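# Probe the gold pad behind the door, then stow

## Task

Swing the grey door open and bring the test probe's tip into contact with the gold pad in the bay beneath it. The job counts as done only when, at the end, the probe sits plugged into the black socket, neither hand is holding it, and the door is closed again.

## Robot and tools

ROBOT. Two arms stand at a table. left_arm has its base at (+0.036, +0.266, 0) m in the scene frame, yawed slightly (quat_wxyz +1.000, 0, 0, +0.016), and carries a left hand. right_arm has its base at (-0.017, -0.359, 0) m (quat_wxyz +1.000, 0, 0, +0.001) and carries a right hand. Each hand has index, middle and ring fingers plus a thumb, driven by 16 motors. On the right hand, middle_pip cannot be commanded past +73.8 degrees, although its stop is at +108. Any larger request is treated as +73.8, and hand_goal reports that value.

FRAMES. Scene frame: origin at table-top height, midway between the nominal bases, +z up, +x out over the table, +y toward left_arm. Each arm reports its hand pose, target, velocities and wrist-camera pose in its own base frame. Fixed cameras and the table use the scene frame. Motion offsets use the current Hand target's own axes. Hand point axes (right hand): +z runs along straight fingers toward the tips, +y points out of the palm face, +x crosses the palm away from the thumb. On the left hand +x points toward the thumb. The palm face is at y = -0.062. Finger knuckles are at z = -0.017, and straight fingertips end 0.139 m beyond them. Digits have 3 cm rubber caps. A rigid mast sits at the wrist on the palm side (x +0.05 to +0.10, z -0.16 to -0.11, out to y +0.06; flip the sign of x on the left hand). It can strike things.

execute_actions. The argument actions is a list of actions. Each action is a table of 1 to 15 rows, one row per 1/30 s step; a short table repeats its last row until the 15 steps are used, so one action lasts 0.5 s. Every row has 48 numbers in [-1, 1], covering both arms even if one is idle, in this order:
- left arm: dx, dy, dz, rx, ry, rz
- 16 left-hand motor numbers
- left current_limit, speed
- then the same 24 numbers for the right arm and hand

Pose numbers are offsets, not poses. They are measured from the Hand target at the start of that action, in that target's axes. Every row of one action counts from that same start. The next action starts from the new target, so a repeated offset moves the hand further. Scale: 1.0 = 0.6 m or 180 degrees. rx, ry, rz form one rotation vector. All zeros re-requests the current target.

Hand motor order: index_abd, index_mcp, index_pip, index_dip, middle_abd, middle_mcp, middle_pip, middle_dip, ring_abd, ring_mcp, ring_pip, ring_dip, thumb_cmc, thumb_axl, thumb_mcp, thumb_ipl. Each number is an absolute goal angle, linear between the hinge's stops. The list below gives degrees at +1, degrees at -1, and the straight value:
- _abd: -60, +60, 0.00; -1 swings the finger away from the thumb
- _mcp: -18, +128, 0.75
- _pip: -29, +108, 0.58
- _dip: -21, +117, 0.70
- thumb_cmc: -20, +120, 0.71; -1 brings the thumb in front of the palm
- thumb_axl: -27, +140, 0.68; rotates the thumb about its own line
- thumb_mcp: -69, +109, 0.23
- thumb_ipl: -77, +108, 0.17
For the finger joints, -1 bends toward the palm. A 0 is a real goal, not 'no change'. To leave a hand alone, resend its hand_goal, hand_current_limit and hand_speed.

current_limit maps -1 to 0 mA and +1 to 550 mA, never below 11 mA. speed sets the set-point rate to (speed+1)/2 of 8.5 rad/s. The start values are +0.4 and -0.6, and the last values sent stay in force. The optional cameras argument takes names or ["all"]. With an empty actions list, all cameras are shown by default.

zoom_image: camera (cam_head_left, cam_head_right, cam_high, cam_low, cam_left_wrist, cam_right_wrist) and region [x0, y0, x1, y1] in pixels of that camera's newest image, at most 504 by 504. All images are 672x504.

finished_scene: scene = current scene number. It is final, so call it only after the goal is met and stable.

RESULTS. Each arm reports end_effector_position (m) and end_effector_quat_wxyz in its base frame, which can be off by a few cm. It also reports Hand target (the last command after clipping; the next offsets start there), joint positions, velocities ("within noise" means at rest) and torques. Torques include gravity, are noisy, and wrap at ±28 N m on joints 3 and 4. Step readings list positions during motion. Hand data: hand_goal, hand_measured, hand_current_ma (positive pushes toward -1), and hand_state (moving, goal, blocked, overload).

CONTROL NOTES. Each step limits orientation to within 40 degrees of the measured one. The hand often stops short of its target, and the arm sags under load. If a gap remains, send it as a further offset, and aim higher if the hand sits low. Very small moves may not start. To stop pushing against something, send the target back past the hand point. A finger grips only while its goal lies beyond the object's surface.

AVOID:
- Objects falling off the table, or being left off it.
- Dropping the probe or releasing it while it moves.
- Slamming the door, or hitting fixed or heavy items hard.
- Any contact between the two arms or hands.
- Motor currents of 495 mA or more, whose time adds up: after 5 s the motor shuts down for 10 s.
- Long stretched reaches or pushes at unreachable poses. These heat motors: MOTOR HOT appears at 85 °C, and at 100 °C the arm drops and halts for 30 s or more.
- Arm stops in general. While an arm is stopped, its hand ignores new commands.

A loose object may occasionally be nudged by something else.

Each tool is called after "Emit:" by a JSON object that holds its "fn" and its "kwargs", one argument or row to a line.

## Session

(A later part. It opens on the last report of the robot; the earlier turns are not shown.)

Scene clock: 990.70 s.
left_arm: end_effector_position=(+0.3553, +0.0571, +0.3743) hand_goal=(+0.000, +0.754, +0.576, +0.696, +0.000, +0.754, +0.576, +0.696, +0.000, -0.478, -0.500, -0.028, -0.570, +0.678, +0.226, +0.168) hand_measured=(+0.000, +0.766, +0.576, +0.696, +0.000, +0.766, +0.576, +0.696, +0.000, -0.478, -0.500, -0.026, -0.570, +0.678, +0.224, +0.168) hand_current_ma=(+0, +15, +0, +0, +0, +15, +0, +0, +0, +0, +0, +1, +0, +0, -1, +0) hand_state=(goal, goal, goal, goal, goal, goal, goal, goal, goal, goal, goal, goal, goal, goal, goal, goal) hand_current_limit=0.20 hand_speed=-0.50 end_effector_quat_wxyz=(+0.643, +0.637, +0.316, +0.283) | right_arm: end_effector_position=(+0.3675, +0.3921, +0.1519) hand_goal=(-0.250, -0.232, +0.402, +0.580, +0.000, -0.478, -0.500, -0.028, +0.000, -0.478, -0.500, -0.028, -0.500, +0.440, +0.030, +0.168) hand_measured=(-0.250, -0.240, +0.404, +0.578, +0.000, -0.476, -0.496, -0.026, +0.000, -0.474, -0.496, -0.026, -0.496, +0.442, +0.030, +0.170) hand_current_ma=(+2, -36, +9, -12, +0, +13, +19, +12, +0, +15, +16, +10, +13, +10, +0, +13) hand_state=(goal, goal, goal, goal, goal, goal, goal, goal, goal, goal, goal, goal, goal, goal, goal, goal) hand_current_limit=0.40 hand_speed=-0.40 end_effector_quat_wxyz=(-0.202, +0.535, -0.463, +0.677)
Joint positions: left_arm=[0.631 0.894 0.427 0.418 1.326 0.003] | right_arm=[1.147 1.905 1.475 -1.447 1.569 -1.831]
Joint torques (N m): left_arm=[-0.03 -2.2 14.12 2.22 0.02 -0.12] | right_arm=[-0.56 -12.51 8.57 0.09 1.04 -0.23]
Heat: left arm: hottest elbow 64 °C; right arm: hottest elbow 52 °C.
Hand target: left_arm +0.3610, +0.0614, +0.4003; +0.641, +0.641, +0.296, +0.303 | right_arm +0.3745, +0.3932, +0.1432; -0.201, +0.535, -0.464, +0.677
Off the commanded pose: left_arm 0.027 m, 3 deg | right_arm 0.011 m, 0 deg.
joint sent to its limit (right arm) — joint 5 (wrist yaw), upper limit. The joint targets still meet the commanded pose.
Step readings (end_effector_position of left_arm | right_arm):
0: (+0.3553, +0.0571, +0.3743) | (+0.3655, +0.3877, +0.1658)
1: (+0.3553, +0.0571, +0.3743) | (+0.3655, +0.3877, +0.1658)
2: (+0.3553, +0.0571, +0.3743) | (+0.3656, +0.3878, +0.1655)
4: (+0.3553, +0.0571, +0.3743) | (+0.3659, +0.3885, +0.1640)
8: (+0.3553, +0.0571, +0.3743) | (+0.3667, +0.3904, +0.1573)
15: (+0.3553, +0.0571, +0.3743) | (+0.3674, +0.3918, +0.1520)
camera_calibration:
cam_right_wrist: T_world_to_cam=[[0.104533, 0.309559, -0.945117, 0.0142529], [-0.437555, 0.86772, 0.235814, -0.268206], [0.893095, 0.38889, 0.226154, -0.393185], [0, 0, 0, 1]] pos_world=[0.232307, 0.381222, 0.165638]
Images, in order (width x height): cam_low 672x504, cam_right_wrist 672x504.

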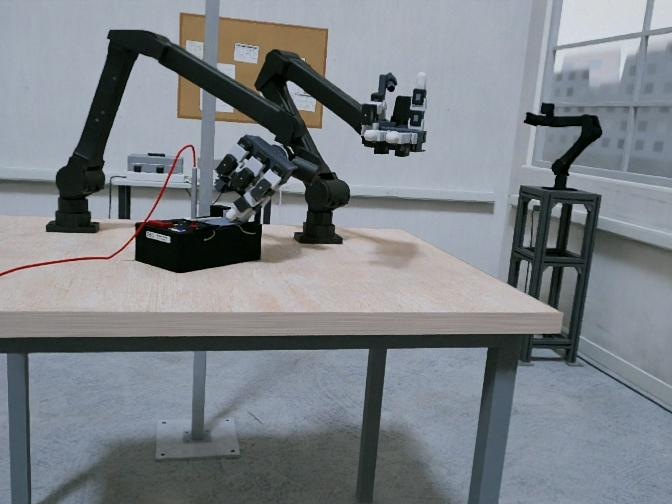

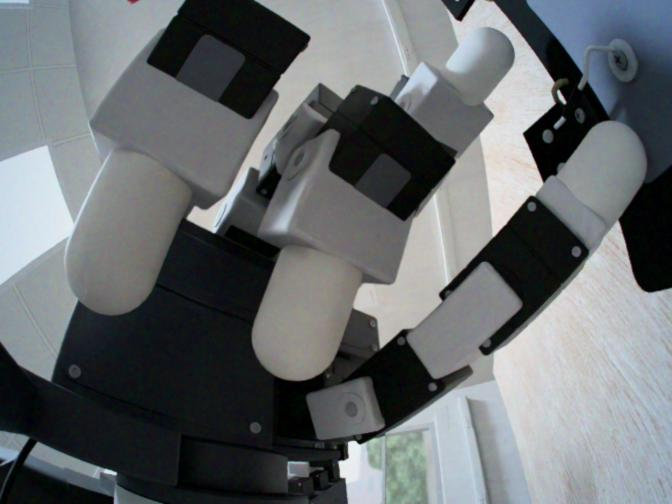

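Emit:
{"fn": "execute_actions", "kwargs": {
  "actions": [],
  "cameras": ["cam_head_left","cam_head_right","cam_right_wrist","cam_low"]
}}

Emit:
{"fn": "zoom_image", "kwargs": {
  "camera": "cam_right_wrist",
  "region": [400, 0, 672, 240]
}}

Scene clock: 1041.07 s.
left_arm: end_effector_position=(+0.3553, +0.0571, +0.3743) hand_goal=(+0.000, +0.754, +0.576, +0.696, +0.000, +0.754, +0.576, +0.696, +0.000, -0.478, -0.500, -0.028, -0.570, +0.678, +0.226, +0.168) hand_measured=(+0.000, +0.766, +0.576, +0.696, +0.000, +0.766, +0.576, +0.696, +0.000, -0.478, -0.500, -0.026, -0.570, +0.678, +0.224, +0.168) hand_current_ma=(+0, +15, +0, +0, +0, +15, +0, +0, +0, +0, +0, +1, +0, +0, -1, +0) hand_state=(goal, goal, goal, goal, goal, goal, goal, goal, goal, goal, goal, goal, goal, goal, goal, goal) hand_current_limit=0.20 hand_speed=-0.50 end_effector_quat_wxyz=(+0.643, +0.637, +0.316, +0.283) | right_arm: end_effector_position=(+0.3675, +0.3921, +0.1519) hand_goal=(-0.250, -0.232, +0.402, +0.580, +0.000, -0.478, -0.500, -0.028, +0.000, -0.478, -0.500, -0.028, -0.500, +0.440, +0.030, +0.168) hand_measured=(-0.250, -0.240, +0.404, +0.578, +0.000, -0.476, -0.496, -0.026, +0.000, -0.474, -0.496, -0.026, -0.498, +0.442, +0.030, +0.170) hand_current_ma=(+2, -36, +9, -12, +0, +13, +19, +12, +0, +15, +16, +10, +13, +10, +0, +13) hand_state=(goal, goal, goal, goal, goal, goal, goal, goal, goal, goal, goal, goal, goal, goal, goal, goal) hand_current_limit=0.40 hand_speed=-0.40 end_effector_quat_wxyz=(-0.202, +0.535, -0.463, +0.677)
Joint positions: left_arm=[0.631 0.894 0.427 0.418 1.326 0.003] | right_arm=[1.147 1.905 1.475 -1.447 1.569 -1.831]
Joint velocities: within noise
Joint torques (N m): left_arm=[-0.09 -2.2 14.12 2.22 0.02 -0.12] | right_arm=[-0.97 -12.98 8.49 0.39 1.07 -0.25]
Heat: left arm: hottest elbow 66 °C; right arm: hottest elbow 52 °C.
Hand target: left_arm +0.3610, +0.0614, +0.4003; +0.641, +0.641, +0.296, +0.303 | right_arm +0.3744, +0.3932, +0.1432; -0.201, +0.535, -0.464, +0.677
Off the commanded pose: left_arm 0.027 m, 3 deg | right_arm 0.011 m, 0 deg.
camera_calibration:
cam_right_wrist: T_world_to_cam=[[0.104533, 0.309559, -0.945117, 0.0142529], [-0.437555, 0.86772, 0.235814, -0.268206], [0.893095, 0.38889, 0.226154, -0.393185], [0, 0, 0, 1]] pos_world=[0.232307, 0.381222, 0.165638]
Images, in order (width x height): cam_head_left 672x504, cam_head_right 672x504, cam_low 672x504, cam_right_wrist 672x504.

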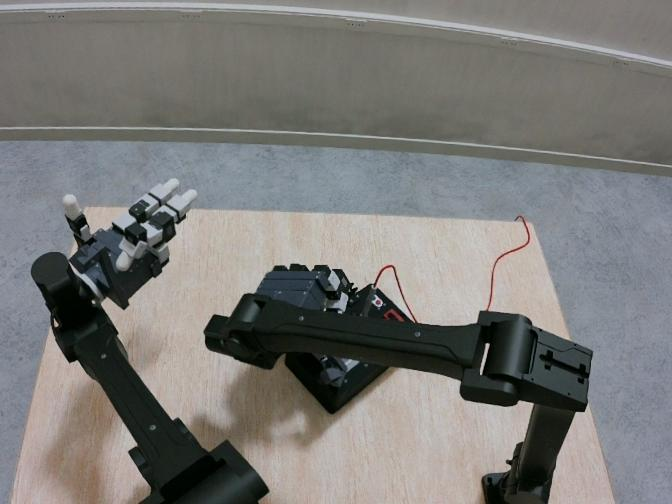

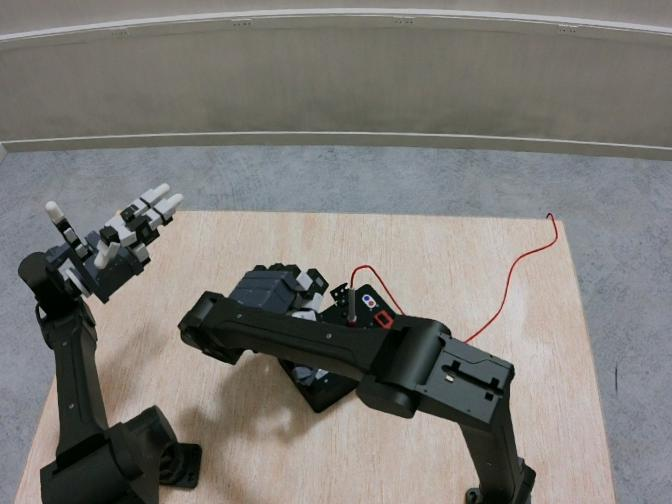

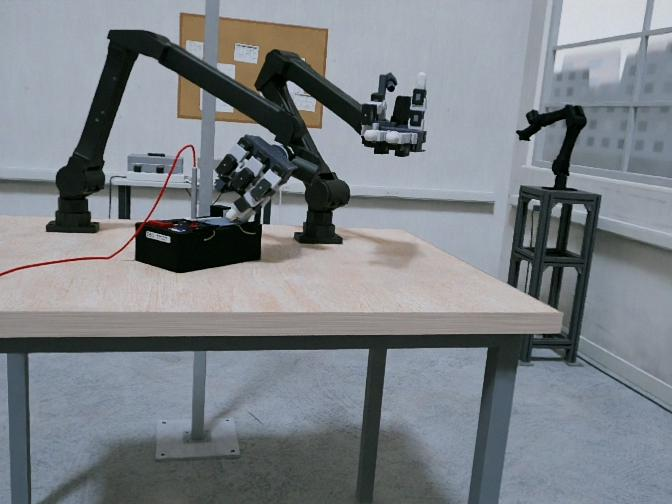

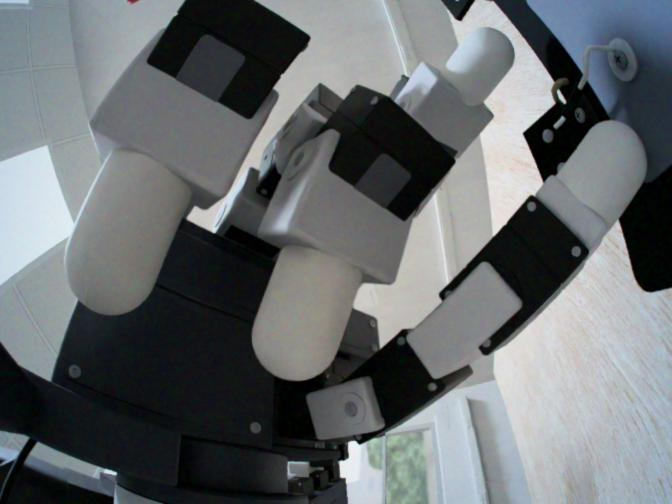

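Scaled by 1.853 from the camera's 672x504 image, which has a finer 960x720 frame.

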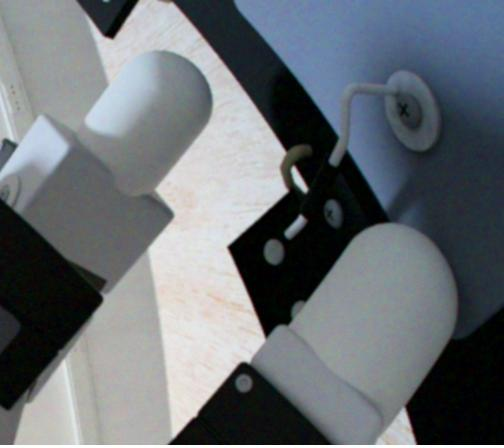

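Emit:
{"fn": "execute_actions", "kwargs": {
  "actions": [
    [[0,0,0,0,0,0,0,0.754,0.576,0.696,0,0.754,0.576,0.696,0,-0.479,-0.5,-0.029,-0.571,0.678,0.225,0.168,0.2,-0.5,0.0067,0.0050,-0.0015,0,0,0,-0.25,-0.233,0.401,0.5,0,-0.479,-0.5,-0.029,0,-0.479,-0.5,-0.029,-0.571,0.678,0.06,0.168,0.4,-0.4]]
  ],
  "cameras": ["cam_right_wrist"]
}}

Emit:
{"fn": "zoom_image", "kwargs": {
  "camera": "cam_right_wrist",
  "region": [400, 0, 672, 240]
}}

Scene clock: 1052.83 s.
left_arm: end_effector_position=(+0.3553, +0.0571, +0.3743) hand_goal=(+0.000, +0.754, +0.576, +0.696, +0.000, +0.754, +0.576, +0.696, +0.000, -0.478, -0.500, -0.028, -0.570, +0.678, +0.226, +0.168) hand_measured=(+0.000, +0.766, +0.576, +0.696, +0.000, +0.766, +0.576, +0.696, +0.000, -0.478, -0.500, -0.026, -0.570, +0.678, +0.224, +0.168) hand_current_ma=(+0, +15, +0, +0, +0, +15, +0, +0, +0, +0, +0, +1, +0, +0, -1, +0) hand_state=(goal, goal, goal, goal, goal, goal, goal, goal, goal, goal, goal, goal, goal, goal, goal, goal) hand_current_limit=0.20 hand_speed=-0.50 end_effector_quat_wxyz=(+0.643, +0.637, +0.316, +0.283) | right_arm: end_effector_position=(+0.3675, +0.3920, +0.1517) hand_goal=(-0.250, -0.232, +0.402, +0.500, +0.000, -0.478, -0.500, -0.028, +0.000, -0.478, -0.500, -0.028, -0.570, +0.678, +0.060, +0.168) hand_measured=(-0.250, -0.240, +0.404, +0.504, +0.000, -0.476, -0.496, -0.026, +0.000, -0.474, -0.496, -0.026, -0.570, +0.674, +0.058, +0.168) hand_current_ma=(+2, -36, +9, +13, +0, +13, +19, +12, +0, +15, +16, +10, +2, -17, -7, +4) hand_state=(goal, goal, goal, goal, goal, goal, goal, goal, goal, goal, goal, goal, goal, goal, goal, goal) hand_current_limit=0.40 hand_speed=-0.40 end_effector_quat_wxyz=(-0.202, +0.535, -0.463, +0.677)
Joint positions: left_arm=[0.631 0.894 0.427 0.418 1.326 0.003] | right_arm=[1.147 1.905 1.474 -1.446 1.57 -1.831]
Joint torques (N m): left_arm=[-0.09 -2.2 14.12 2.21 0.02 -0.12] | right_arm=[-0.5 -14.15 7.15 0.34 0.97 -0.21]
Heat: left arm: hottest elbow 67 °C; right arm: hottest elbow 52 °C.
Hand target: left_arm +0.3610, +0.0614, +0.4003; +0.641, +0.641, +0.296, +0.303 | right_arm +0.3715, +0.3890, +0.1427; -0.201, +0.535, -0.464, +0.677
Off the commanded pose: left_arm 0.027 m, 3 deg | right_arm 0.010 m, 0 deg.
joint read past its limit (right arm) — joint 5 (wrist yaw), upper limit.
joint sent to its limit (right arm) — joint 5 (wrist yaw), upper limit. The joint targets still meet the commanded pose.
Step readings (end_effector_position of left_arm | right_arm):
0: (+0.3553, +0.0571, +0.3743) | (+0.3675, +0.3921, +0.1519)
1: (+0.3553, +0.0571, +0.3743) | (+0.3675, +0.3921, +0.1519)
2: (+0.3553, +0.0571, +0.3743) | (+0.3675, +0.3922, +0.1519)
4: (+0.3553, +0.0571, +0.3743) | (+0.3676, +0.3923, +0.1519)
8: (+0.3553, +0.0571, +0.3743) | (+0.3676, +0.3921, +0.1518)
15: (+0.3553, +0.0571, +0.3743) | (+0.3675, +0.3920, +0.1517)
camera_calibration:
cam_right_wrist: T_world_to_cam=[[0.10551, 0.309478, -0.945035, 0.0137899], [-0.438188, 0.86757, 0.235188, -0.267741], [0.89267, 0.389288, 0.227147, -0.393296], [0, 0, 0, 1]] pos_world=[0.232307, 0.381121, 0.165337]
Images, in order (width x height): cam_right_wrist 672x504.

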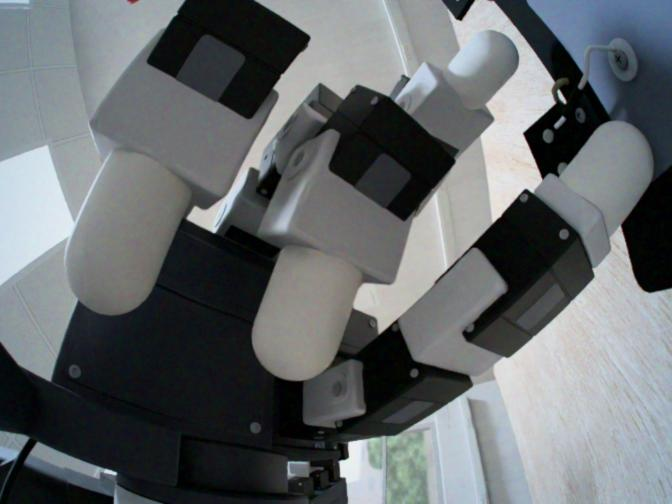

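Scaled by 1.853 from the camera's 672x504 image, which has a finer 960x720 frame.

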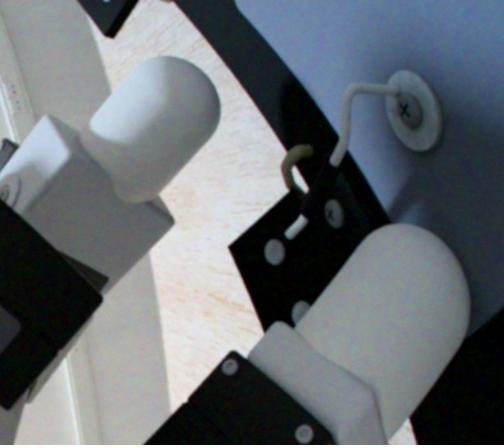

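Emit:
{"fn": "execute_actions", "kwargs": {
  "actions": [
    [[0,0,0,0,0,0,0,0.754,0.576,0.696,0,0.754,0.576,0.696,0,-0.479,-0.5,-0.029,-0.571,0.678,0.225,0.168,0.2,-0.5,0.006,0.0114,0,0,0,0,-0.25,-0.233,0.401,0.5,0,-0.479,-0.5,-0.029,0,-0.479,-0.5,-0.029,-0.571,0.678,0.03,0.168,0.4,-0.4]]
  ],
  "cameras": ["cam_right_wrist"]
}}

Emit:
{"fn": "zoom_image", "kwargs": {
  "camera": "cam_right_wrist",
  "region": [400, 0, 672, 240]
}}

Scene clock: 1064.53 s.
left_arm: end_effector_position=(+0.3553, +0.0571, +0.3743) hand_goal=(+0.000, +0.754, +0.576, +0.696, +0.000, +0.754, +0.576, +0.696, +0.000, -0.478, -0.500, -0.028, -0.570, +0.678, +0.226, +0.168) hand_measured=(+0.000, +0.766, +0.576, +0.696, +0.000, +0.766, +0.576, +0.696, +0.000, -0.478, -0.500, -0.026, -0.570, +0.678, +0.224, +0.168) hand_current_ma=(+0, +15, +0, +0, +0, +15, +0, +0, +0, +0, +0, +1, +0, +0, -1, +0) hand_state=(goal, goal, goal, goal, goal, goal, goal, goal, goal, goal, goal, goal, goal, goal, goal, goal) hand_current_limit=0.20 hand_speed=-0.50 end_effector_quat_wxyz=(+0.643, +0.637, +0.316, +0.283) | right_arm: end_effector_position=(+0.3671, +0.3909, +0.1490) hand_goal=(-0.250, -0.232, +0.402, +0.500, +0.000, -0.478, -0.500, -0.028, +0.000, -0.478, -0.500, -0.028, -0.570, +0.678, +0.030, +0.168) hand_measured=(-0.250, -0.240, +0.404, +0.504, +0.000, -0.476, -0.496, -0.026, +0.000, -0.474, -0.496, -0.026, -0.584, +0.674, +0.038, +0.168) hand_current_ma=(+2, -36, +9, +13, +0, +13, +19, +12, +0, +15, +16, +10, -66, -16, +43, +4) hand_state=(goal, goal, goal, goal, goal, goal, goal, goal, goal, goal, goal, goal, goal, goal, goal, goal) hand_current_limit=0.40 hand_speed=-0.40 end_effector_quat_wxyz=(-0.206, +0.532, -0.465, +0.677)
Joint positions: left_arm=[0.631 0.894 0.427 0.418 1.326 0.003] | right_arm=[1.147 1.903 1.464 -1.438 1.571 -1.821]
Joint torques (N m): left_arm=[-0.09 -2.26 14.12 2.22 0.02 -0.12] | right_arm=[-0.56 -14.1 5.78 0.13 0.93 -0.17]
Heat: left arm: hottest elbow 67 °C; right arm: hottest elbow 51 °C.
Hand target: left_arm +0.3610, +0.0614, +0.4003; +0.641, +0.641, +0.296, +0.303 | right_arm +0.3687, +0.3829, +0.1389; -0.200, +0.535, -0.464, +0.677
Off the commanded pose: left_arm 0.027 m, 3 deg | right_arm 0.013 m, 1 deg.
joint read past its limit (right arm) — joint 5 (wrist yaw), upper limit.
joint sent to its limit (right arm) — joint 5 (wrist yaw), upper limit. The joint targets still meet the commanded pose.
Step readings (end_effector_position of left_arm | right_arm):
0: (+0.3553, +0.0571, +0.3743) | (+0.3675, +0.3920, +0.1517)
1: (+0.3553, +0.0571, +0.3743) | (+0.3676, +0.3920, +0.1517)
2: (+0.3553, +0.0571, +0.3743) | (+0.3673, +0.3915, +0.1509)
4: (+0.3553, +0.0571, +0.3743) | (+0.3671, +0.3909, +0.1498)
8: (+0.3553, +0.0571, +0.3743) | (+0.3672, +0.3910, +0.1490)
15: (+0.3553, +0.0571, +0.3743) | (+0.3671, +0.3908, +0.1490)
camera_calibration:
cam_right_wrist: T_world_to_cam=[[0.109795, 0.317466, -0.941892, 0.00648292], [-0.439495, 0.865458, 0.240473, -0.265778], [0.891509, 0.387554, 0.234548, -0.391837], [0, 0, 0, 1]] pos_world=[0.231807, 0.379819, 0.161923]
Images, in order (width x height): cam_right_wrist 672x504.

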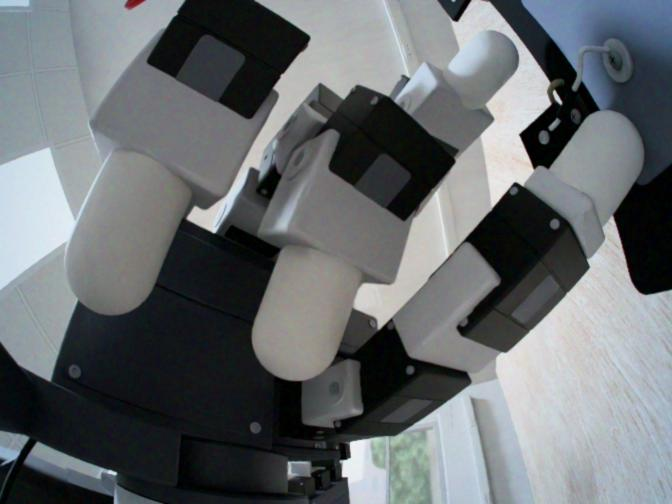

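Scaled by 1.853 from the camera's 672x504 image, which has a finer 960x720 frame.

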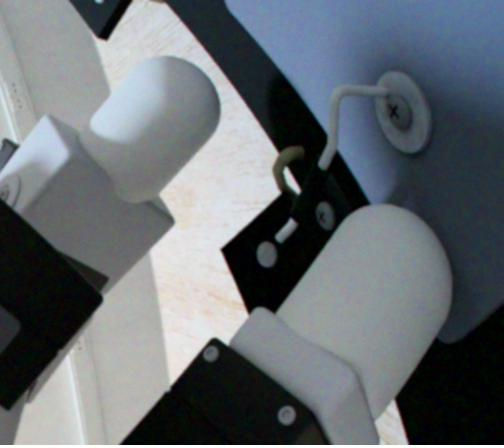

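Emit:
{"fn": "execute_actions", "kwargs": {
  "actions": [
    [[0,0,0,0,0,0,0,0.754,0.576,0.696,0,0.754,0.576,0.696,0,-0.479,-0.5,-0.029,-0.571,0.678,0.225,0.168,0.2,-0.5,0.0147,0.003,-0.0065,0,0,0,-0.25,-0.233,0.401,0.5,0,-0.479,-0.5,-0.029,0,-0.479,-0.5,-0.029,-0.571,0.678,0.06,0.168,0.4,-0.4]]
  ],
  "cameras": ["cam_right_wrist"]
}}

Emit:
{"fn": "zoom_image", "kwargs": {
  "camera": "cam_right_wrist",
  "region": [400, 0, 672, 240]
}}

Scene clock: 1076.23 s.
left_arm: end_effector_position=(+0.3553, +0.0571, +0.3743) hand_goal=(+0.000, +0.754, +0.576, +0.696, +0.000, +0.754, +0.576, +0.696, +0.000, -0.478, -0.500, -0.028, -0.570, +0.678, +0.226, +0.168) hand_measured=(+0.000, +0.766, +0.576, +0.696, +0.000, +0.766, +0.576, +0.696, +0.000, -0.478, -0.500, -0.026, -0.570, +0.678, +0.224, +0.168) hand_current_ma=(+0, +15, +0, +0, +0, +15, +0, +0, +0, +0, +0, +1, +0, +0, -1, +0) hand_state=(goal, goal, goal, goal, goal, goal, goal, goal, goal, goal, goal, goal, goal, goal, goal, goal) hand_current_limit=0.20 hand_speed=-0.50 end_effector_quat_wxyz=(+0.643, +0.637, +0.316, +0.283) | right_arm: end_effector_position=(+0.3638, +0.3834, +0.1501) hand_goal=(-0.250, -0.232, +0.402, +0.500, +0.000, -0.478, -0.500, -0.028, +0.000, -0.478, -0.500, -0.028, -0.570, +0.678, +0.060, +0.168) hand_measured=(-0.250, -0.240, +0.404, +0.504, +0.000, -0.476, -0.496, -0.026, +0.000, -0.474, -0.496, -0.026, -0.574, +0.676, +0.040, +0.162) hand_current_ma=(+2, -36, +9, +13, +0, +13, +19, +12, +0, +15, +16, +10, -23, -15, -117, -37) hand_state=(goal, goal, goal, goal, goal, goal, goal, goal, goal, goal, goal, goal, goal, goal, goal, goal) hand_current_limit=0.40 hand_speed=-0.40 end_effector_quat_wxyz=(-0.209, +0.530, -0.468, +0.676)
Joint positions: left_arm=[0.631 0.894 0.427 0.418 1.326 0.003] | right_arm=[1.147 1.882 1.435 -1.437 1.571 -1.805]
Joint torques (N m): left_arm=[-0.09 -2.2 14.12 2.24 0.02 -0.12] | right_arm=[-0.03 -14.04 5.91 -0.17 0.93 -0.23]
Heat: left arm: hottest elbow 68 °C; right arm: hottest elbow 50 °C.
Hand target: left_arm +0.3610, +0.0614, +0.4003; +0.641, +0.641, +0.296, +0.303 | right_arm +0.3617, +0.3769, +0.1423; -0.201, +0.535, -0.464, +0.677
Off the commanded pose: left_arm 0.027 m, 3 deg | right_arm 0.011 m, 1 deg.
joint read past its limit (right arm) — joint 5 (wrist yaw), upper limit.
Step readings (end_effector_position of left_arm | right_arm):
0: (+0.3553, +0.0571, +0.3743) | (+0.3671, +0.3909, +0.1490)
1: (+0.3553, +0.0571, +0.3743) | (+0.3671, +0.3908, +0.1491)
2: (+0.3553, +0.0571, +0.3743) | (+0.3670, +0.3905, +0.1491)
4: (+0.3553, +0.0571, +0.3743) | (+0.3662, +0.3889, +0.1499)
8: (+0.3553, +0.0571, +0.3743) | (+0.3640, +0.3839, +0.1499)
15: (+0.3553, +0.0571, +0.3743) | (+0.3638, +0.3834, +0.1499)
camera_calibration:
cam_right_wrist: T_world_to_cam=[[0.11327, 0.32531, -0.938799, 0.00548013], [-0.440341, 0.863452, 0.246072, -0.260866], [0.890657, 0.385519, 0.24105, -0.386115], [0, 0, 0, 1]] pos_world=[0.228406, 0.372317, 0.16241]
Images, in order (width x height): cam_right_wrist 672x504.

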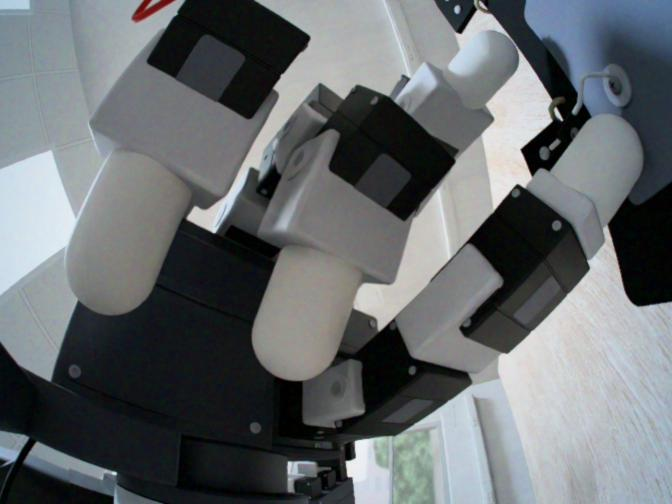

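Scaled by 1.853 from the camera's 672x504 image, which has a finer 960x720 frame.

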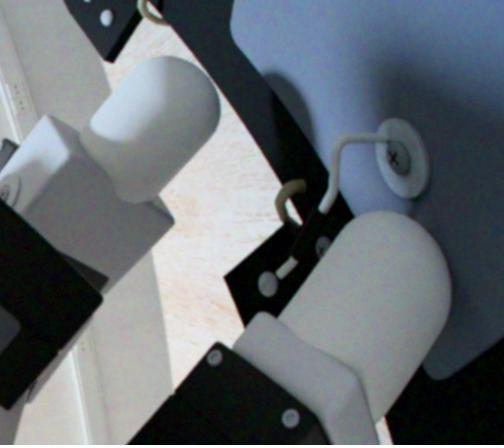

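Emit:
{"fn": "execute_actions", "kwargs": {
  "actions": [
    [[0,0,0,0,0,0,0,0.754,0.576,0.696,0,0.754,0.576,0.696,0,-0.479,-0.5,-0.029,-0.571,0.678,0.225,0.168,0.2,-0.5,0,0,0,0,0,0,-0.22,-0.45,0.401,0.5,0,-0.479,-0.5,-0.029,0,-0.479,-0.5,-0.029,-0.571,0.678,0.03,0.168,0.3,-0.7]],
    [[0,0,0,0,0,0,0,0.754,0.576,0.696,0,0.754,0.576,0.696,0,-0.479,-0.5,-0.029,-0.571,0.678,0.225,0.168,0.2,-0.5,0,0,0,0,0,0,-0.22,-0.6,0.401,0.5,0,-0.479,-0.5,-0.029,0,-0.479,-0.5,-0.029,-0.571,0.678,0.0,0.168,0.3,-0.7]]
  ],
  "cameras": ["cam_right_wrist"]
}}

Emit:
{"fn": "zoom_image", "kwargs": {
  "camera": "cam_right_wrist",
  "region": [400, 0, 672, 240]
}}

Scene clock: 1084.43 s.
left_arm: end_effector_position=(+0.3553, +0.0571, +0.3743) hand_goal=(+0.000, +0.754, +0.576, +0.696, +0.000, +0.754, +0.576, +0.696, +0.000, -0.478, -0.500, -0.028, -0.570, +0.678, +0.226, +0.168) hand_measured=(+0.000, +0.766, +0.576, +0.696, +0.000, +0.766, +0.576, +0.696, +0.000, -0.478, -0.500, -0.026, -0.570, +0.678, +0.224, +0.168) hand_current_ma=(+0, +15, +0, +0, +0, +15, +0, +0, +0, +0, +0, +1, +0, +0, -1, +0) hand_state=(goal, goal, goal, goal, goal, goal, goal, goal, goal, goal, goal, goal, goal, goal, goal, goal) hand_current_limit=0.20 hand_speed=-0.50 end_effector_quat_wxyz=(+0.643, +0.637, +0.316, +0.283) | right_arm: end_effector_position=(+0.3635, +0.3823, +0.1490) hand_goal=(-0.220, -0.600, +0.402, +0.500, +0.000, -0.478, -0.500, -0.028, +0.000, -0.478, -0.500, -0.028, -0.570, +0.678, +0.000, +0.168) hand_measured=(-0.218, -0.474, +0.416, +0.506, +0.000, -0.476, -0.496, -0.026, +0.000, -0.474, -0.496, -0.026, -0.580, +0.676, +0.016, +0.170) hand_current_ma=(+4, +358, +68, +22, +0, +13, +19, +12, +0, +15, +16, +10, -42, -15, +98, +10) hand_state=(goal, blocked, goal, goal, goal, goal, goal, goal, goal, goal, goal, goal, goal, goal, goal, goal) hand_current_limit=0.30 hand_speed=-0.70 end_effector_quat_wxyz=(-0.208, +0.531, -0.467, +0.676)
Joint positions: left_arm=[0.631 0.894 0.427 0.418 1.326 0.003] | right_arm=[1.147 1.882 1.431 -1.437 1.571 -1.804]
Joint torques (N m): left_arm=[-0.09 -2.26 14.12 2.21 0.03 -0.12] | right_arm=[-0.15 -14.1 6.2 -0.2 0.9 -0.19]
Heat: left arm: hottest elbow 68 °C; right arm: hottest elbow 50 °C.
Hand target: left_arm +0.3610, +0.0614, +0.4003; +0.641, +0.641, +0.296, +0.303 | right_arm +0.3617, +0.3769, +0.1423; -0.201, +0.535, -0.464, +0.677
Off the commanded pose: left_arm 0.027 m, 3 deg | right_arm 0.009 m, 1 deg.
joint read past its limit (right arm) — joint 5 (wrist yaw), upper limit.
Step readings (end_effector_position of left_arm | right_arm):
0: (+0.3553, +0.0571, +0.3743) | (+0.3638, +0.3834, +0.1501)
1: (+0.3553, +0.0571, +0.3743) | (+0.3638, +0.3834, +0.1501)
2: (+0.3553, +0.0571, +0.3743) | (+0.3638, +0.3834, +0.1501)
4: (+0.3553, +0.0571, +0.3743) | (+0.3638, +0.3834, +0.1501)
8: (+0.3553, +0.0571, +0.3743) | (+0.3638, +0.3834, +0.1501)
15: (+0.3553, +0.0571, +0.3743) | (+0.3638, +0.3834, +0.1501)
16: (+0.3553, +0.0571, +0.3743) | (+0.3638, +0.3834, +0.1501)
17: (+0.3553, +0.0571, +0.3743) | (+0.3636, +0.3831, +0.1497)
19: (+0.3553, +0.0571, +0.3743) | (+0.3634, +0.3826, +0.1492)
23: (+0.3553, +0.0571, +0.3743) | (+0.3635, +0.3823, +0.1490)
30: (+0.3553, +0.0571, +0.3743) | (+0.3635, +0.3823, +0.1490)
camera_calibration:
cam_right_wrist: T_world_to_cam=[[0.112207, 0.322642, -0.939847, 0.00638934], [-0.439727, 0.864293, 0.244207, -0.260023], [0.891095, 0.385874, 0.238854, -0.385213], [0, 0, 0, 1]] pos_world=[0.228205, 0.371318, 0.161514]
Images, in order (width x height): cam_right_wrist 672x504.

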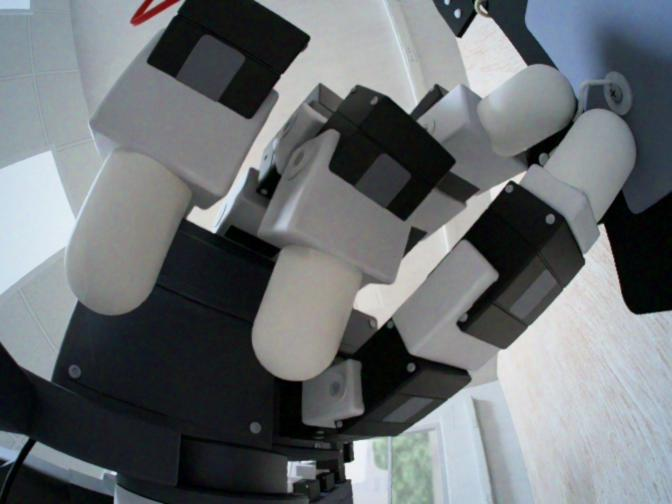

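Scaled by 1.853 from the camera's 672x504 image, which has a finer 960x720 frame.

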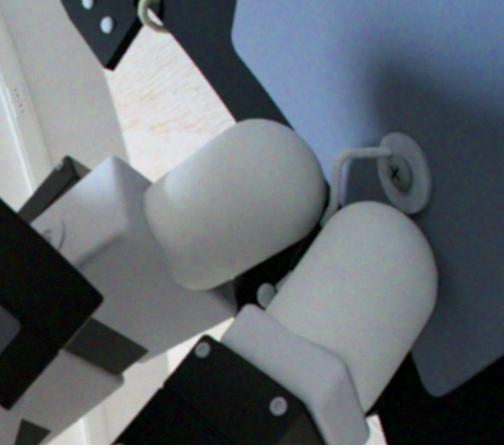

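Emit:
{"fn": "execute_actions", "kwargs": {
  "actions": [
    [[0,0,0,0,0,0,0,0.754,0.576,0.696,0,0.754,0.576,0.696,0,-0.479,-0.5,-0.029,-0.571,0.678,0.225,0.168,0.2,-0.5,0.009,-0.014,0,0,0,0,-0.22,-0.66,0.401,0.5,0,-0.479,-0.5,-0.029,0,-0.479,-0.5,-0.029,-0.63,0.678,-0.1,0.168,0.36,-0.7]],
    [[0,0,0,0,0,0,0,0.754,0.576,0.696,0,0.754,0.576,0.696,0,-0.479,-0.5,-0.029,-0.571,0.678,0.225,0.168,0.2,-0.5,0.0125,-0.0195,0,0,0,0,-0.22,-0.66,0.401,0.5,0,-0.479,-0.5,-0.029,0,-0.479,-0.5,-0.029,-0.63,0.678,-0.1,0.168,0.36,-0.7]],
    [[0,0,0,0,0,0,0,0.754,0.576,0.696,0,0.754,0.576,0.696,0,-0.479,-0.5,-0.029,-0.571,0.678,0.225,0.168,0.2,-0.5,0.009,-0.010,-0.001,0,0,0.01,-0.22,-0.66,0.401,0.5,0,-0.479,-0.5,-0.029,0,-0.479,-0.5,-0.029,-0.63,0.678,-0.1,0.168,0.36,-0.7]]
  ],
  "cameras": ["cam_right_wrist","cam_low"]
}}

Emit:
{"fn": "zoom_image", "kwargs": {
  "camera": "cam_right_wrist",
  "region": [400, 0, 672, 240]
}}

Scene clock: 1105.87 s.
left_arm: end_effector_position=(+0.3553, +0.0571, +0.3743) hand_goal=(+0.000, +0.754, +0.576, +0.696, +0.000, +0.754, +0.576, +0.696, +0.000, -0.478, -0.500, -0.028, -0.570, +0.678, +0.226, +0.168) hand_measured=(+0.000, +0.766, +0.576, +0.696, +0.000, +0.766, +0.576, +0.696, +0.000, -0.478, -0.500, -0.026, -0.570, +0.678, +0.224, +0.168) hand_current_ma=(+0, +15, +0, +0, +0, +15, +0, +0, +0, +0, +0, +1, +0, +0, -1, +0) hand_state=(goal, goal, goal, goal, goal, goal, goal, goal, goal, goal, goal, goal, goal, goal, goal, goal) hand_current_limit=0.20 hand_speed=-0.50 end_effector_quat_wxyz=(+0.643, +0.637, +0.316, +0.283) | right_arm: end_effector_position=(+0.3617, +0.3789, +0.1632) hand_goal=(-0.220, -0.660, +0.402, +0.500, +0.000, -0.478, -0.500, -0.028, +0.000, -0.478, -0.500, -0.028, -0.630, +0.678, -0.100, +0.168) hand_measured=(-0.228, -0.482, +0.420, +0.508, +0.000, -0.476, -0.496, -0.026, +0.000, -0.474, -0.496, -0.026, -0.590, +0.686, +0.000, +0.186) hand_current_ma=(-34, +374, +86, +40, +0, +13, +19, +12, +0, +15, +16, +10, +194, +47, +374, +110) hand_state=(goal, blocked, goal, goal, goal, goal, goal, goal, goal, goal, goal, goal, blocked, goal, blocked, goal) hand_current_limit=0.36 hand_speed=-0.70 end_effector_quat_wxyz=(-0.210, +0.529, -0.471, +0.674)
Joint positions: left_arm=[0.631 0.894 0.427 0.418 1.326 0.003] | right_arm=[1.147 1.854 1.431 -1.458 1.568 -1.803]
Joint torques (N m): left_arm=[-0.03 -2.26 14.12 2.22 0.02 -0.12] | right_arm=[-0.5 -15.74 7.64 -0.54 1.01 -0.33]
Heat: left arm: hottest elbow 68 °C; right arm: hottest elbow 50 °C.
Hand target: left_arm +0.3610, +0.0614, +0.4003; +0.641, +0.641, +0.296, +0.303 | right_arm +0.3607, +0.3759, +0.1741; -0.211, +0.527, -0.472, +0.674
Off the commanded pose: left_arm 0.027 m, 3 deg | right_arm 0.011 m, 0 deg.
Step readings (end_effector_position of left_arm | right_arm):
0: (+0.3553, +0.0571, +0.3743) | (+0.3635, +0.3823, +0.1490)
1: (+0.3553, +0.0571, +0.3743) | (+0.3635, +0.3823, +0.1490)
2: (+0.3553, +0.0571, +0.3743) | (+0.3635, +0.3824, +0.1490)
4: (+0.3553, +0.0571, +0.3743) | (+0.3635, +0.3825, +0.1490)
8: (+0.3553, +0.0571, +0.3743) | (+0.3635, +0.3825, +0.1490)
15: (+0.3553, +0.0571, +0.3743) | (+0.3635, +0.3825, +0.1490)
16: (+0.3553, +0.0571, +0.3743) | (+0.3635, +0.3825, +0.1490)
17: (+0.3553, +0.0571, +0.3743) | (+0.3635, +0.3824, +0.1492)
19: (+0.3553, +0.0571, +0.3743) | (+0.3634, +0.3822, +0.1496)
23: (+0.3553, +0.0571, +0.3743) | (+0.3631, +0.3816, +0.1507)
30: (+0.3553, +0.0571, +0.3743) | (+0.3628, +0.3809, +0.1531)
31: (+0.3553, +0.0571, +0.3743) | (+0.3628, +0.3809, +0.1533)
32: (+0.3553, +0.0571, +0.3743) | (+0.3628, +0.3809, +0.1535)
34: (+0.3553, +0.0571, +0.3743) | (+0.3628, +0.3808, +0.1549)
38: (+0.3553, +0.0571, +0.3743) | (+0.3622, +0.3798, +0.1602)
45: (+0.3553, +0.0571, +0.3743) | (+0.3617, +0.3789, +0.1632)
camera_calibration:
cam_right_wrist: T_world_to_cam=[[0.114461, 0.331843, -0.936365, 0.0161733], [-0.439612, 0.862167, 0.25181, -0.261732], [0.890865, 0.382815, 0.244567, -0.385374], [0, 0, 0, 1]] pos_world=[0.226404, 0.367817, 0.175301]
Images, in order (width x height): cam_low 672x504, cam_right_wrist 672x504.

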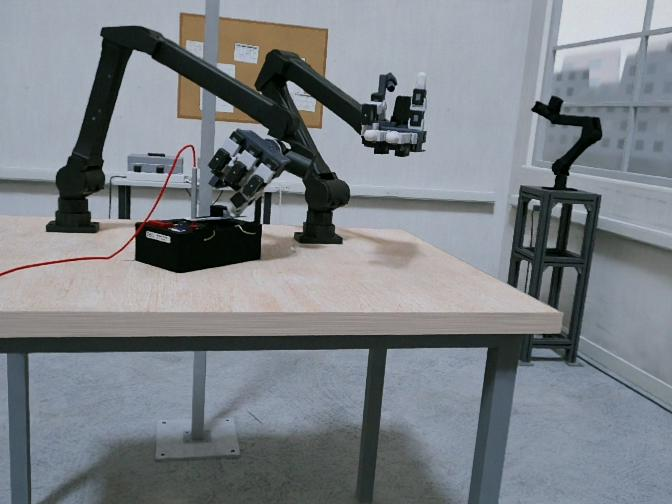

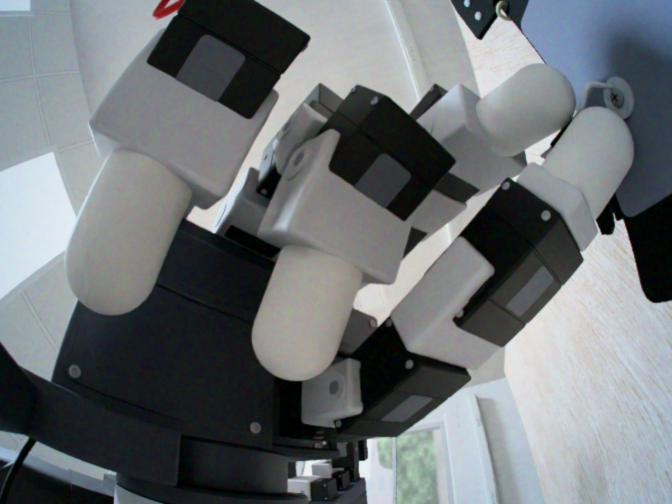

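Scaled by 1.853 from the camera's 672x504 image, which has a finer 960x720 frame.

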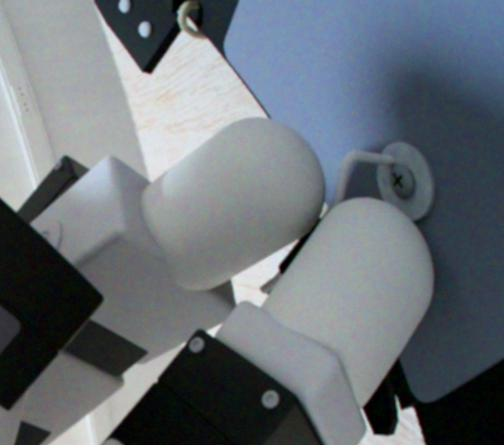

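Emit:
{"fn": "execute_actions", "kwargs": {
  "actions": [
    [[0,0,0,0,0,0,0,0.754,0.576,0.696,0,0.754,0.576,0.696,0,-0.479,-0.5,-0.029,-0.571,0.678,0.225,0.168,0.2,-0.5,0.015,-0.0078,-0.0024,0,0,0.0167,-0.22,-0.66,0.401,0.5,0,-0.479,-0.5,-0.029,0,-0.479,-0.5,-0.029,-0.63,0.678,-0.1,0.168,0.36,-0.7]],
    [[0,0,0,0,0,0,0,0.754,0.576,0.696,0,0.754,0.576,0.696,0,-0.479,-0.5,-0.029,-0.571,0.678,0.225,0.168,0.2,-0.5,0.0187,-0.0097,-0.004,0,0,0.0167,-0.22,-0.66,0.401,0.5,0,-0.479,-0.5,-0.029,0,-0.479,-0.5,-0.029,-0.63,0.678,-0.1,0.168,0.36,-0.7]]
  ],
  "cameras": ["cam_right_wrist"]
}}

Emit:
{"fn": "zoom_image", "kwargs": {
  "camera": "cam_right_wrist",
  "region": [400, 0, 672, 240]
}}

Scene clock: 1118.60 s.
left_arm: end_effector_position=(+0.3553, +0.0571, +0.3743) hand_goal=(+0.000, +0.754, +0.576, +0.696, +0.000, +0.754, +0.576, +0.696, +0.000, -0.478, -0.500, -0.028, -0.570, +0.678, +0.226, +0.168) hand_measured=(+0.000, +0.766, +0.576, +0.696, +0.000, +0.766, +0.576, +0.696, +0.000, -0.478, -0.500, -0.026, -0.570, +0.678, +0.224, +0.168) hand_current_ma=(+0, +15, +0, +0, +0, +15, +0, +0, +0, +0, +0, +1, +0, +0, -1, +0) hand_state=(goal, goal, goal, goal, goal, goal, goal, goal, goal, goal, goal, goal, goal, goal, goal, goal) hand_current_limit=0.20 hand_speed=-0.50 end_effector_quat_wxyz=(+0.643, +0.637, +0.316, +0.283) | right_arm: end_effector_position=(+0.3534, +0.3668, +0.1838) hand_goal=(-0.220, -0.660, +0.402, +0.500, +0.000, -0.478, -0.500, -0.028, +0.000, -0.478, -0.500, -0.028, -0.630, +0.678, -0.100, +0.168) hand_measured=(-0.232, -0.496, +0.422, +0.510, +0.000, -0.476, -0.496, -0.026, +0.000, -0.474, -0.496, -0.026, -0.588, +0.686, +0.000, +0.194) hand_current_ma=(-49, +374, +91, +45, +0, +13, +19, +12, +0, +15, +16, +10, +206, +47, +374, +166) hand_state=(goal, blocked, goal, goal, goal, goal, goal, goal, goal, goal, goal, goal, blocked, goal, blocked, blocked) hand_current_limit=0.36 hand_speed=-0.70 end_effector_quat_wxyz=(-0.241, +0.509, -0.496, +0.661)
Joint positions: left_arm=[0.631 0.894 0.427 0.418 1.326 0.003] | right_arm=[1.151 1.768 1.378 -1.454 1.56 -1.745]
Joint torques (N m): left_arm=[-0.15 -2.26 14.12 2.22 0.02 -0.12] | right_arm=[0.32 -14.74 7.86 -0.23 1.23 -0.18]
Heat: left arm: hottest elbow 68 °C; right arm: hottest elbow 50 °C.
Hand target: left_arm +0.3610, +0.0614, +0.4003; +0.641, +0.641, +0.296, +0.303 | right_arm +0.3520, +0.3660, +0.1931; -0.246, +0.502, -0.499, +0.662
Off the commanded pose: left_arm 0.027 m, 3 deg | right_arm 0.010 m, 1 deg.
Step readings (end_effector_position of left_arm | right_arm):
0: (+0.3553, +0.0571, +0.3743) | (+0.3617, +0.3789, +0.1632)
1: (+0.3553, +0.0571, +0.3743) | (+0.3617, +0.3788, +0.1630)
2: (+0.3553, +0.0571, +0.3743) | (+0.3614, +0.3783, +0.1632)
4: (+0.3553, +0.0571, +0.3743) | (+0.3610, +0.3772, +0.1645)
8: (+0.3553, +0.0571, +0.3743) | (+0.3593, +0.3741, +0.1717)
15: (+0.3553, +0.0571, +0.3743) | (+0.3584, +0.3726, +0.1746)
16: (+0.3553, +0.0571, +0.3743) | (+0.3584, +0.3726, +0.1744)
17: (+0.3553, +0.0571, +0.3743) | (+0.3582, +0.3723, +0.1743)
19: (+0.3553, +0.0571, +0.3743) | (+0.3575, +0.3712, +0.1750)
23: (+0.3553, +0.0571, +0.3743) | (+0.3547, +0.3680, +0.1815)
30: (+0.3553, +0.0571, +0.3743) | (+0.3534, +0.3667, +0.1838)
camera_calibration:
cam_right_wrist: T_world_to_cam=[[0.142582, 0.412547, -0.899708, -0.00584087], [-0.449358, 0.836899, 0.312535, -0.258571], [0.8819, 0.35973, 0.304708, -0.377775], [0, 0, 0, 1]] pos_world=[0.217801, 0.354704, 0.190668]
Images, in order (width x height): cam_right_wrist 672x504.

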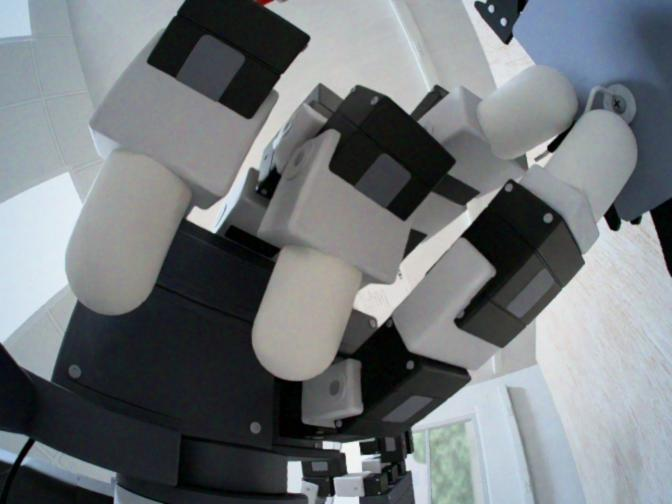

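Scaled by 1.853 from the camera's 672x504 image, which has a finer 960x720 frame.

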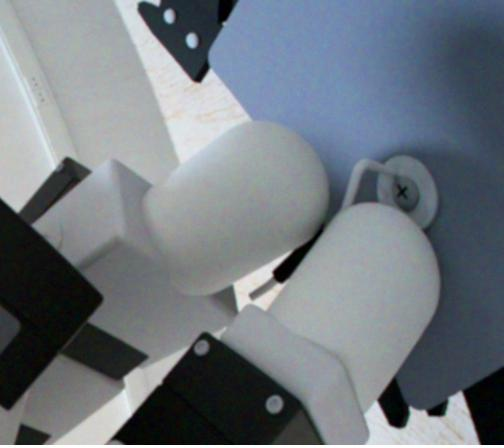

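Emit:
{"fn": "execute_actions", "kwargs": {
  "actions": [
    [[0,0,0,0,0,0,0,0.754,0.576,0.696,0,0.754,0.576,0.696,0,-0.479,-0.5,-0.029,-0.571,0.678,0.225,0.168,0.2,-0.5,0.0197,-0.0085,-0.0046,0,0,0.0222,-0.22,-0.66,0.401,0.5,0,-0.479,-0.5,-0.029,0,-0.479,-0.5,-0.029,-0.63,0.678,-0.1,0.168,0.36,-0.7]],
    [[0,0,0,0,0,0,0,0.754,0.576,0.696,0,0.754,0.576,0.696,0,-0.479,-0.5,-0.029,-0.571,0.678,0.225,0.168,0.2,-0.5,0.0205,-0.0077,-0.0057,0,0,0.0222,-0.22,-0.66,0.401,0.5,0,-0.479,-0.5,-0.029,0,-0.479,-0.5,-0.029,-0.63,0.678,-0.1,0.168,0.36,-0.7]]
  ],
  "cameras": ["cam_right_wrist"]
}}

Emit:
{"fn": "zoom_image", "kwargs": {
  "camera": "cam_right_wrist",
  "region": [400, 0, 672, 240]
}}

Scene clock: 1133.43 s.
left_arm: end_effector_position=(+0.3553, +0.0571, +0.3743) hand_goal=(+0.000, +0.754, +0.576, +0.696, +0.000, +0.754, +0.576, +0.696, +0.000, -0.478, -0.500, -0.028, -0.570, +0.678, +0.226, +0.168) hand_measured=(+0.000, +0.766, +0.576, +0.696, +0.000, +0.766, +0.576, +0.696, +0.000, -0.478, -0.500, -0.026, -0.570, +0.678, +0.224, +0.168) hand_current_ma=(+0, +15, +0, +0, +0, +15, +0, +0, +0, +0, +0, +1, +0, +0, -1, +0) hand_state=(goal, goal, goal, goal, goal, goal, goal, goal, goal, goal, goal, goal, goal, goal, goal, goal) hand_current_limit=0.20 hand_speed=-0.50 end_effector_quat_wxyz=(+0.643, +0.637, +0.316, +0.283) | right_arm: end_effector_position=(+0.3395, +0.3513, +0.2002) hand_goal=(-0.220, -0.660, +0.402, +0.500, +0.000, -0.478, -0.500, -0.028, +0.000, -0.478, -0.500, -0.028, -0.630, +0.678, -0.100, +0.168) hand_measured=(-0.238, -0.502, +0.424, +0.512, +0.000, -0.476, -0.496, -0.026, +0.000, -0.474, -0.496, -0.026, -0.586, +0.686, +0.002, +0.194) hand_current_ma=(-70, +374, +102, +54, +0, +13, +19, +12, +0, +15, +16, +10, +213, +47, +374, +167) hand_state=(goal, blocked, blocked, goal, goal, goal, goal, goal, goal, goal, goal, goal, blocked, goal, blocked, blocked) hand_current_limit=0.36 hand_speed=-0.70 end_effector_quat_wxyz=(-0.286, +0.480, -0.527, +0.640)
Joint positions: left_arm=[0.631 0.894 0.427 0.418 1.326 0.003] | right_arm=[1.163 1.665 1.294 -1.446 1.553 -1.643]
Joint torques (N m): left_arm=[-0.09 -2.2 14.12 2.21 0.02 -0.12] | right_arm=[0.67 -13.27 8.32 -0.36 1.34 -0.05]
Heat: left arm: hottest elbow 69 °C; right arm: hottest elbow 50 °C.
Hand target: left_arm +0.3610, +0.0614, +0.4003; +0.641, +0.641, +0.296, +0.303 | right_arm +0.3388, +0.3516, +0.2114; -0.292, +0.466, -0.533, +0.643
Off the commanded pose: left_arm 0.027 m, 3 deg | right_arm 0.011 m, 2 deg.
Step readings (end_effector_position of left_arm | right_arm):
0: (+0.3553, +0.0571, +0.3743) | (+0.3534, +0.3668, +0.1838)
1: (+0.3553, +0.0571, +0.3743) | (+0.3534, +0.3667, +0.1836)
2: (+0.3553, +0.0571, +0.3743) | (+0.3532, +0.3662, +0.1834)
4: (+0.3553, +0.0571, +0.3743) | (+0.3523, +0.3650, +0.1845)
8: (+0.3553, +0.0571, +0.3743) | (+0.3481, +0.3606, +0.1912)
15: (+0.3553, +0.0571, +0.3743) | (+0.3468, +0.3593, +0.1928)
16: (+0.3553, +0.0571, +0.3743) | (+0.3467, +0.3592, +0.1925)
17: (+0.3553, +0.0571, +0.3743) | (+0.3466, +0.3588, +0.1923)
19: (+0.3553, +0.0571, +0.3743) | (+0.3455, +0.3575, +0.1934)
23: (+0.3553, +0.0571, +0.3743) | (+0.3406, +0.3523, +0.1992)
30: (+0.3553, +0.0571, +0.3743) | (+0.3395, +0.3513, +0.2002)
camera_calibration:
cam_right_wrist: T_world_to_cam=[[0.178112, 0.519947, -0.835423, -0.0453515], [-0.472999, 0.789719, 0.39066, -0.248056], [0.862872, 0.325573, 0.386593, -0.362819], [0, 0, 0, 1]] pos_world=[0.203814, 0.337599, 0.199281]
Images, in order (width x height): cam_right_wrist 672x504.

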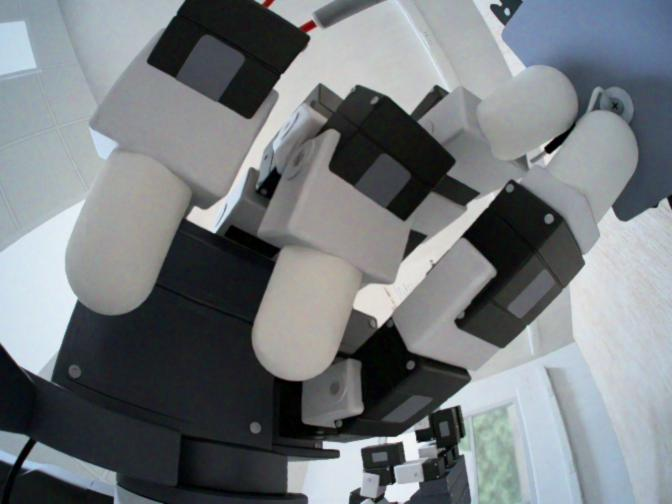

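Scaled by 1.853 from the camera's 672x504 image, which has a finer 960x720 frame.

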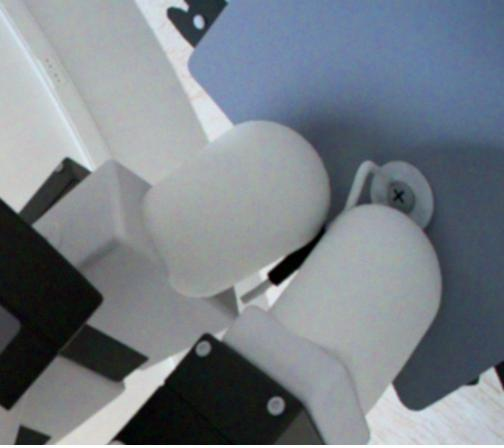

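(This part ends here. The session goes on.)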